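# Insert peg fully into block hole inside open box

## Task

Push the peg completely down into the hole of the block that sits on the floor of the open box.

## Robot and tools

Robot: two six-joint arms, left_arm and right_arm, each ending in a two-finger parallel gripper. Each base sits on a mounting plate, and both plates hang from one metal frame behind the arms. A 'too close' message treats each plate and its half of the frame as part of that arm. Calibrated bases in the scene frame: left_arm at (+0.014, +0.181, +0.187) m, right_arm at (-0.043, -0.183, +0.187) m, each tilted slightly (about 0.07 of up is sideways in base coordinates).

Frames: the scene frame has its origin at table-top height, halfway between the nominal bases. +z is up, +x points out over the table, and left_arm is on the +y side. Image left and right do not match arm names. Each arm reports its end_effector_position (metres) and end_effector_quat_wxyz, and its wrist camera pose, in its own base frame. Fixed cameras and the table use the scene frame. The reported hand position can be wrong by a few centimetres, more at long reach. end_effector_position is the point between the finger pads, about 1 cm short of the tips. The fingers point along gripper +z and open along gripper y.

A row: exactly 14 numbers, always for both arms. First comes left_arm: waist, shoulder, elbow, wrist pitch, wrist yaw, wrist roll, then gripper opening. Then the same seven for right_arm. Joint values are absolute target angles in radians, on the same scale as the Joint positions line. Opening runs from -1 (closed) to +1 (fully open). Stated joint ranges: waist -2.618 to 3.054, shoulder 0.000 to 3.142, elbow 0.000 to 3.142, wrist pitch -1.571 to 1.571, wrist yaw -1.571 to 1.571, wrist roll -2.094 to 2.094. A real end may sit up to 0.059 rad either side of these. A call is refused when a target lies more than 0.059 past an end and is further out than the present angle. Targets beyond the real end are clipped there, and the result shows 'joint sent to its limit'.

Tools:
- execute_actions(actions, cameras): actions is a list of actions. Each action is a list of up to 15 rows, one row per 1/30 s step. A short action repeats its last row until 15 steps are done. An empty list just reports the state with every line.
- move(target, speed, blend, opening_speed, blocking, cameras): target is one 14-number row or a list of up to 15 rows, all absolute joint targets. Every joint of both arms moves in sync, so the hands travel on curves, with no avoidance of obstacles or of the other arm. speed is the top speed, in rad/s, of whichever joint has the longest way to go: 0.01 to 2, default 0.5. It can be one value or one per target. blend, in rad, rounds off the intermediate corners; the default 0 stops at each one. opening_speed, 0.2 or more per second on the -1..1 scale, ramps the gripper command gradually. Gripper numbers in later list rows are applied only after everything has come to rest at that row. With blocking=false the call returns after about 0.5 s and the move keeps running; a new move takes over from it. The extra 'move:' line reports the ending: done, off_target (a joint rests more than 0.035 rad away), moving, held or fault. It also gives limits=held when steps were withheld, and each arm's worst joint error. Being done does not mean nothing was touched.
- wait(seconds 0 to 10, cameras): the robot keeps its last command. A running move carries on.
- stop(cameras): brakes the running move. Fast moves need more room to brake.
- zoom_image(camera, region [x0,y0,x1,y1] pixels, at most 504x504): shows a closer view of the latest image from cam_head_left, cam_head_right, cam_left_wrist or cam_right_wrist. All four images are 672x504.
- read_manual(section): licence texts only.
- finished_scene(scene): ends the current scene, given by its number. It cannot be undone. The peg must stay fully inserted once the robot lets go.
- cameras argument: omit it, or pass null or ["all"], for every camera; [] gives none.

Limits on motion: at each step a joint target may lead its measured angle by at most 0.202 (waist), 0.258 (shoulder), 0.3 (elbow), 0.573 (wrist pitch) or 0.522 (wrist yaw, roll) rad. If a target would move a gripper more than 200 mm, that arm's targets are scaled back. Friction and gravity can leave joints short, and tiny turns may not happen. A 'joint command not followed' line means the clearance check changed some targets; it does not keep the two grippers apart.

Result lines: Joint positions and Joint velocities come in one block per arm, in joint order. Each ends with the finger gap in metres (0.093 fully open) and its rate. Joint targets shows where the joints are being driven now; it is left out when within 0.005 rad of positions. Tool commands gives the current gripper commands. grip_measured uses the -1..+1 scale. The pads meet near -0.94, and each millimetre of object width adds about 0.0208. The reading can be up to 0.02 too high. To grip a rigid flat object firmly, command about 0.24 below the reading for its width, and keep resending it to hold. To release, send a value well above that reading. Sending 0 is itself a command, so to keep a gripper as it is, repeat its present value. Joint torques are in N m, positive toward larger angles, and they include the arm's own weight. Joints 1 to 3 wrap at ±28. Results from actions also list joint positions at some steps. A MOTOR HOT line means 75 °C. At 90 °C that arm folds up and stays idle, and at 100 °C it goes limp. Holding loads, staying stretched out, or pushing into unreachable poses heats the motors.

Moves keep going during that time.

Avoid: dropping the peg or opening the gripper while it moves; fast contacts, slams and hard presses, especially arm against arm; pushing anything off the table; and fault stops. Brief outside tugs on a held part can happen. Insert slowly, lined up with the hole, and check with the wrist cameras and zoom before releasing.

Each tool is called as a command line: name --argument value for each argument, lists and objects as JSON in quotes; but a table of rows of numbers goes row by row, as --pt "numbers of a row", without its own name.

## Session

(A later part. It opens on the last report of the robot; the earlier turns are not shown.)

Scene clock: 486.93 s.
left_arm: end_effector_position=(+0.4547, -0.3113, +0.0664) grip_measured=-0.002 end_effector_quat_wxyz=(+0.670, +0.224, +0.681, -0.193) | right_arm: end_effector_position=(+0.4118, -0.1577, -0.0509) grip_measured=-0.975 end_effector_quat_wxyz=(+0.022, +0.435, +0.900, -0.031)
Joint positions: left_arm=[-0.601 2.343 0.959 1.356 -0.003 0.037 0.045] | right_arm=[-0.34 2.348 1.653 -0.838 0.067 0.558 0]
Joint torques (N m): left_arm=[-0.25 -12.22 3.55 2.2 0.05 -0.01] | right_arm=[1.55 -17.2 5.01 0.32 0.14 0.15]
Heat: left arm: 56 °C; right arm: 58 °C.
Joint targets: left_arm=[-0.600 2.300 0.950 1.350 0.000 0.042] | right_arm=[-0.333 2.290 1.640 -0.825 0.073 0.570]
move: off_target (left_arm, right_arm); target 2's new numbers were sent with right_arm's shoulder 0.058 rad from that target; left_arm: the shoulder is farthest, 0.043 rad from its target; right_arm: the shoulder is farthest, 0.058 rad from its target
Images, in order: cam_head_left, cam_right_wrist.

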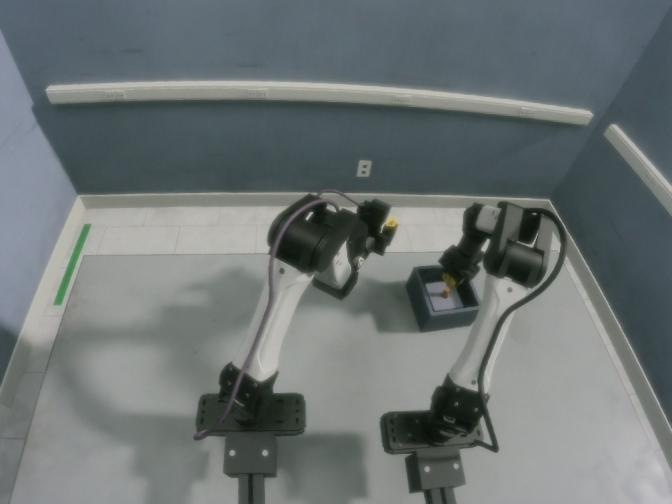

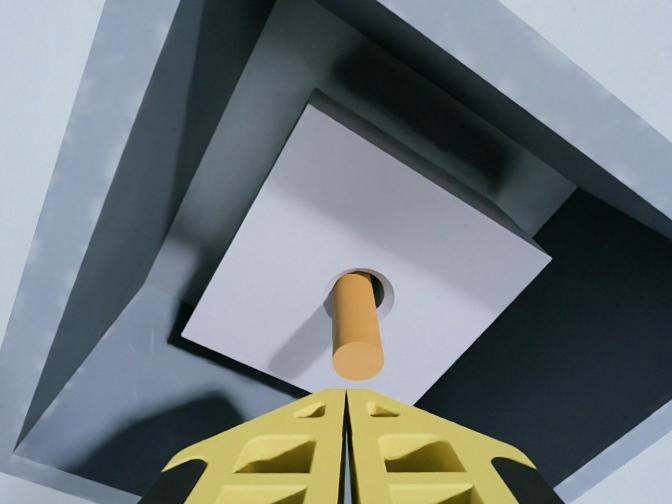

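move --target '[-0.6, 2.3, 0.95, 1.35, 0, 0.042, 0.0, -0.333, 2.397, 1.586, -0.747, 0.073, 0.57, -1]' --speed 0.08 --cameras '["cam_right_wrist","cam_head_left"]'

zoom_image --camera "cam_head_left" --region '[400, 230, 500, 340]'

Scene clock: 496.30 s.
left_arm: end_effector_position=(+0.4547, -0.3113, +0.0664) grip_measured=-0.002 end_effector_quat_wxyz=(+0.670, +0.224, +0.681, -0.193) | right_arm: end_effector_position=(+0.4079, -0.1562, -0.0707) grip_measured=-0.975 end_effector_quat_wxyz=(+0.023, +0.434, +0.900, -0.031)
Joint positions: left_arm=[-0.601 2.343 0.959 1.356 -0.003 0.037 0.045] | right_arm=[-0.34 2.37 1.604 -0.767 0.068 0.558 0]
Joint torques (N m): left_arm=[-0.23 -12.21 3.47 2.21 0.07 -0.01] | right_arm=[1.61 -9.43 4.41 0.4 0.13 0.17]
Joint targets: left_arm=[-0.600 2.300 0.950 1.350 0.000 0.042] | right_arm=[-0.333 2.397 1.586 -0.747 0.073 0.570]
move: off_target (left_arm); left_arm: the shoulder is farthest, 0.043 rad from its target
Images, in order: cam_head_left, cam_right_wrist.

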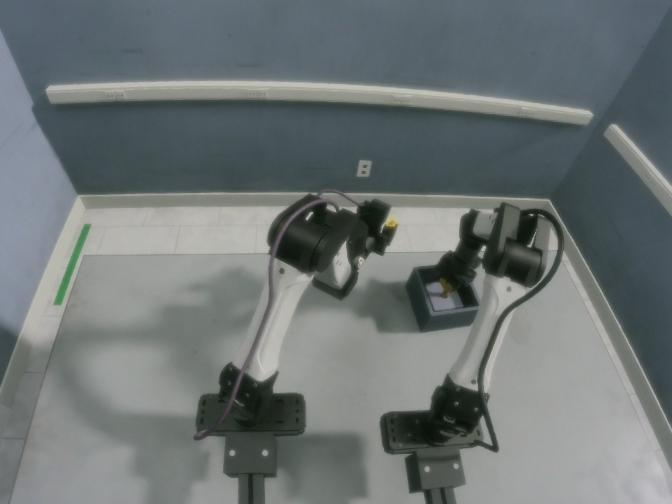

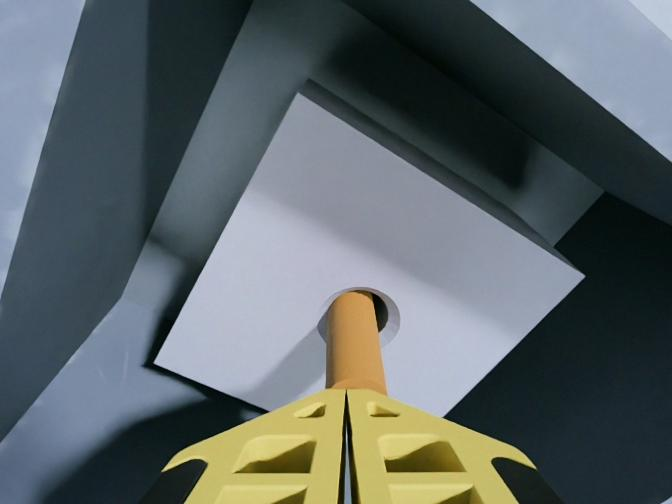

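Scaled by 4.582.

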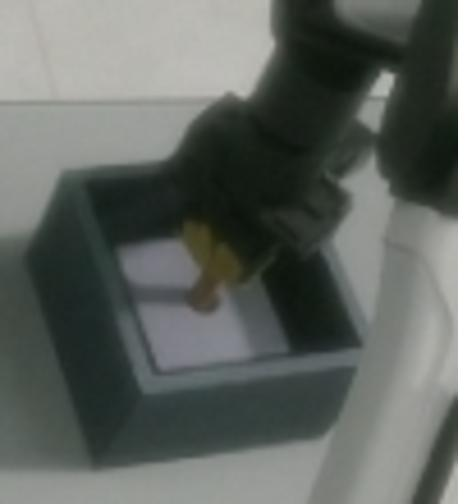

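move --target '[-0.6, 2.3, 0.95, 1.35, 0, 0.042, 0.0, -0.335, 2.418, 1.578, -0.720, 0.073, 0.57, -1]' --speed 0.05 --cameras '["cam_right_wrist","cam_head_left"]'

zoom_image --camera "cam_head_left" --region '[400, 230, 500, 340]'

Scene clock: 500.83 s.
left_arm: end_effector_position=(+0.4547, -0.3113, +0.0664) grip_measured=-0.002 end_effector_quat_wxyz=(+0.670, +0.224, +0.681, -0.193) | right_arm: end_effector_position=(+0.4079, -0.1564, -0.0710) grip_measured=-0.975 end_effector_quat_wxyz=(+0.023, +0.434, +0.900, -0.032)
Joint positions: left_arm=[-0.601 2.343 0.959 1.356 -0.003 0.037 0.045] | right_arm=[-0.34 2.37 1.604 -0.766 0.068 0.558 0]
Joint torques (N m): left_arm=[-0.25 -12.21 3.54 2.2 0.05 -0.01] | right_arm=[1.39 -7.73 3.49 0.65 0.11 0.17]
Joint targets: left_arm=[-0.600 2.300 0.950 1.350 0.000 0.042] | right_arm=[-0.335 2.418 1.578 -0.720 0.073 0.570]
move: off_target (left_arm, right_arm); left_arm: the shoulder is farthest, 0.043 rad from its target; right_arm: the shoulder is farthest, 0.048 rad from its target
Images, in order: cam_head_left, cam_right_wrist.

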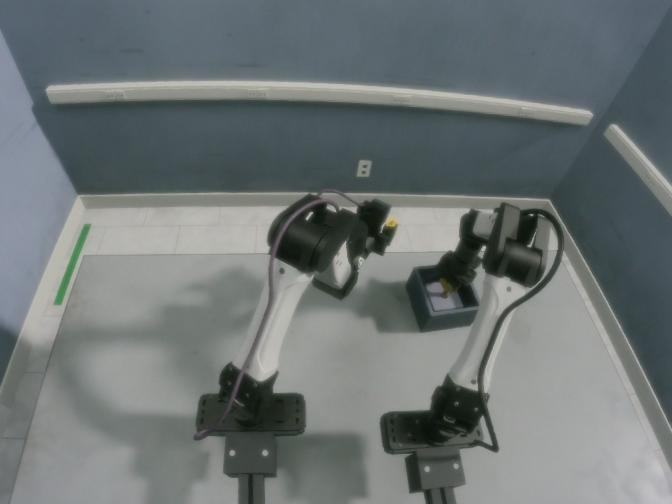

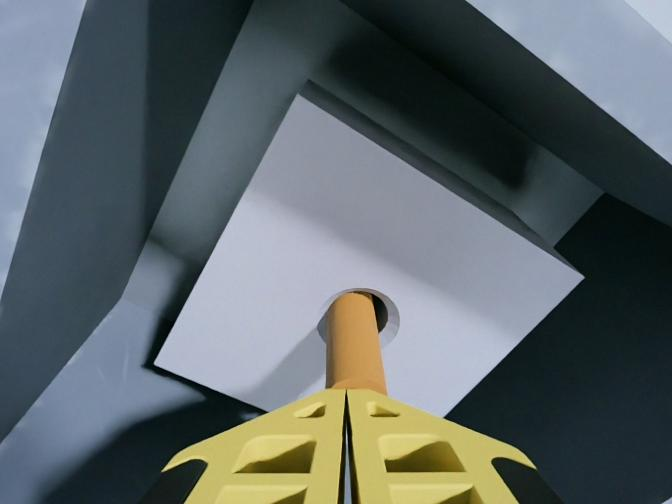

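Scaled by 4.582.

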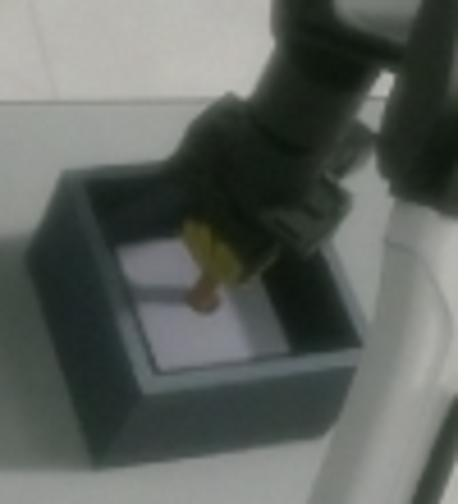

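move --target '[-0.6, 2.3, 0.95, 1.35, 0, 0.042, 0.0, -0.335, 2.1, 1.6, -1.05, 0.073, 0.57, -1]' --speed 0.4

finished_scene --scene 1

Scene clock: 516.57 s.
left_arm: end_effector_position=(+0.4547, -0.3113, +0.0664) grip_measured=-0.002 end_effector_quat_wxyz=(+0.670, +0.224, +0.681, -0.193) | right_arm: end_effector_position=(+0.3739, -0.1444, +0.0193) grip_measured=-0.975 end_effector_quat_wxyz=(-0.001, +0.434, +0.900, -0.035)
Joint positions: left_arm=[-0.601 2.343 0.959 1.356 -0.003 0.037 0.045] | right_arm=[-0.34 2.138 1.597 -1.039 0.069 0.558 0]
Joint torques (N m): left_arm=[-0.25 -12.19 3.52 2.2 0.06 -0.02] | right_arm=[1.25 -14.17 6.94 -0.03 0.12 0.14]
Heat: left arm: 57 °C; right arm: 52 °C.
Joint targets: left_arm=[-0.600 2.300 0.950 1.350 0.000 0.042] | right_arm=[-0.335 2.100 1.600 -1.050 0.073 0.570]
move: off_target (left_arm, right_arm); left_arm: the shoulder is farthest, 0.043 rad from its target; right_arm: the shoulder is farthest, 0.038 rad from its target

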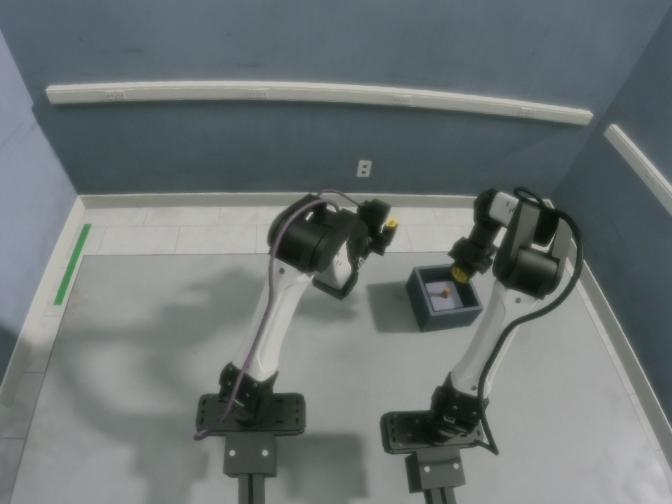

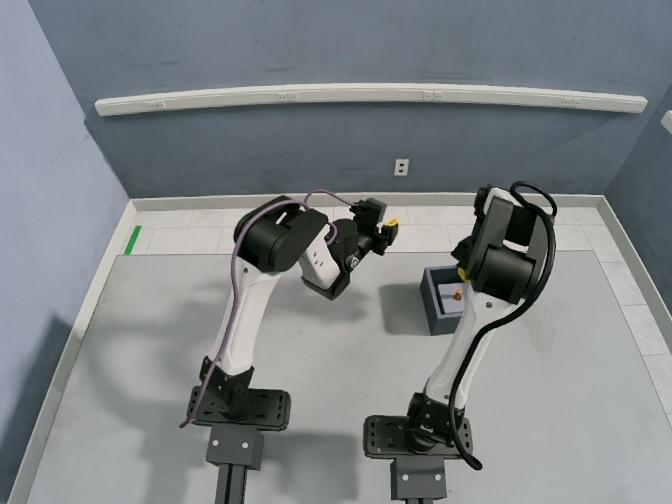

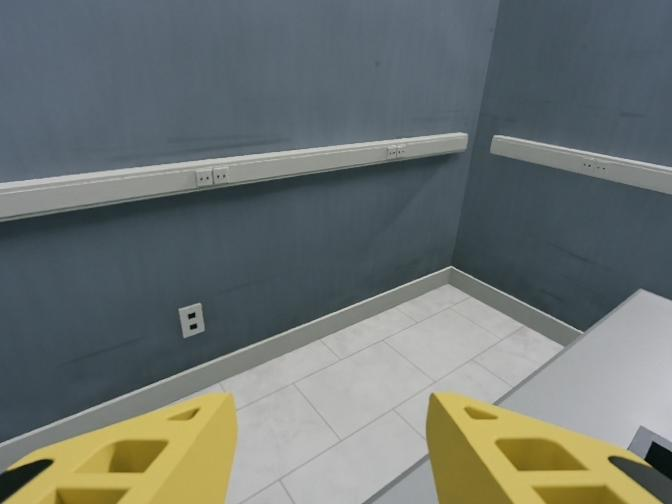

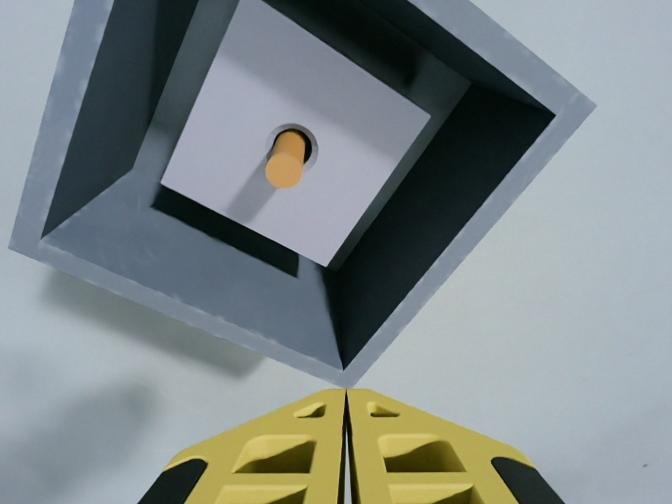

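The scene is finished: the task was done.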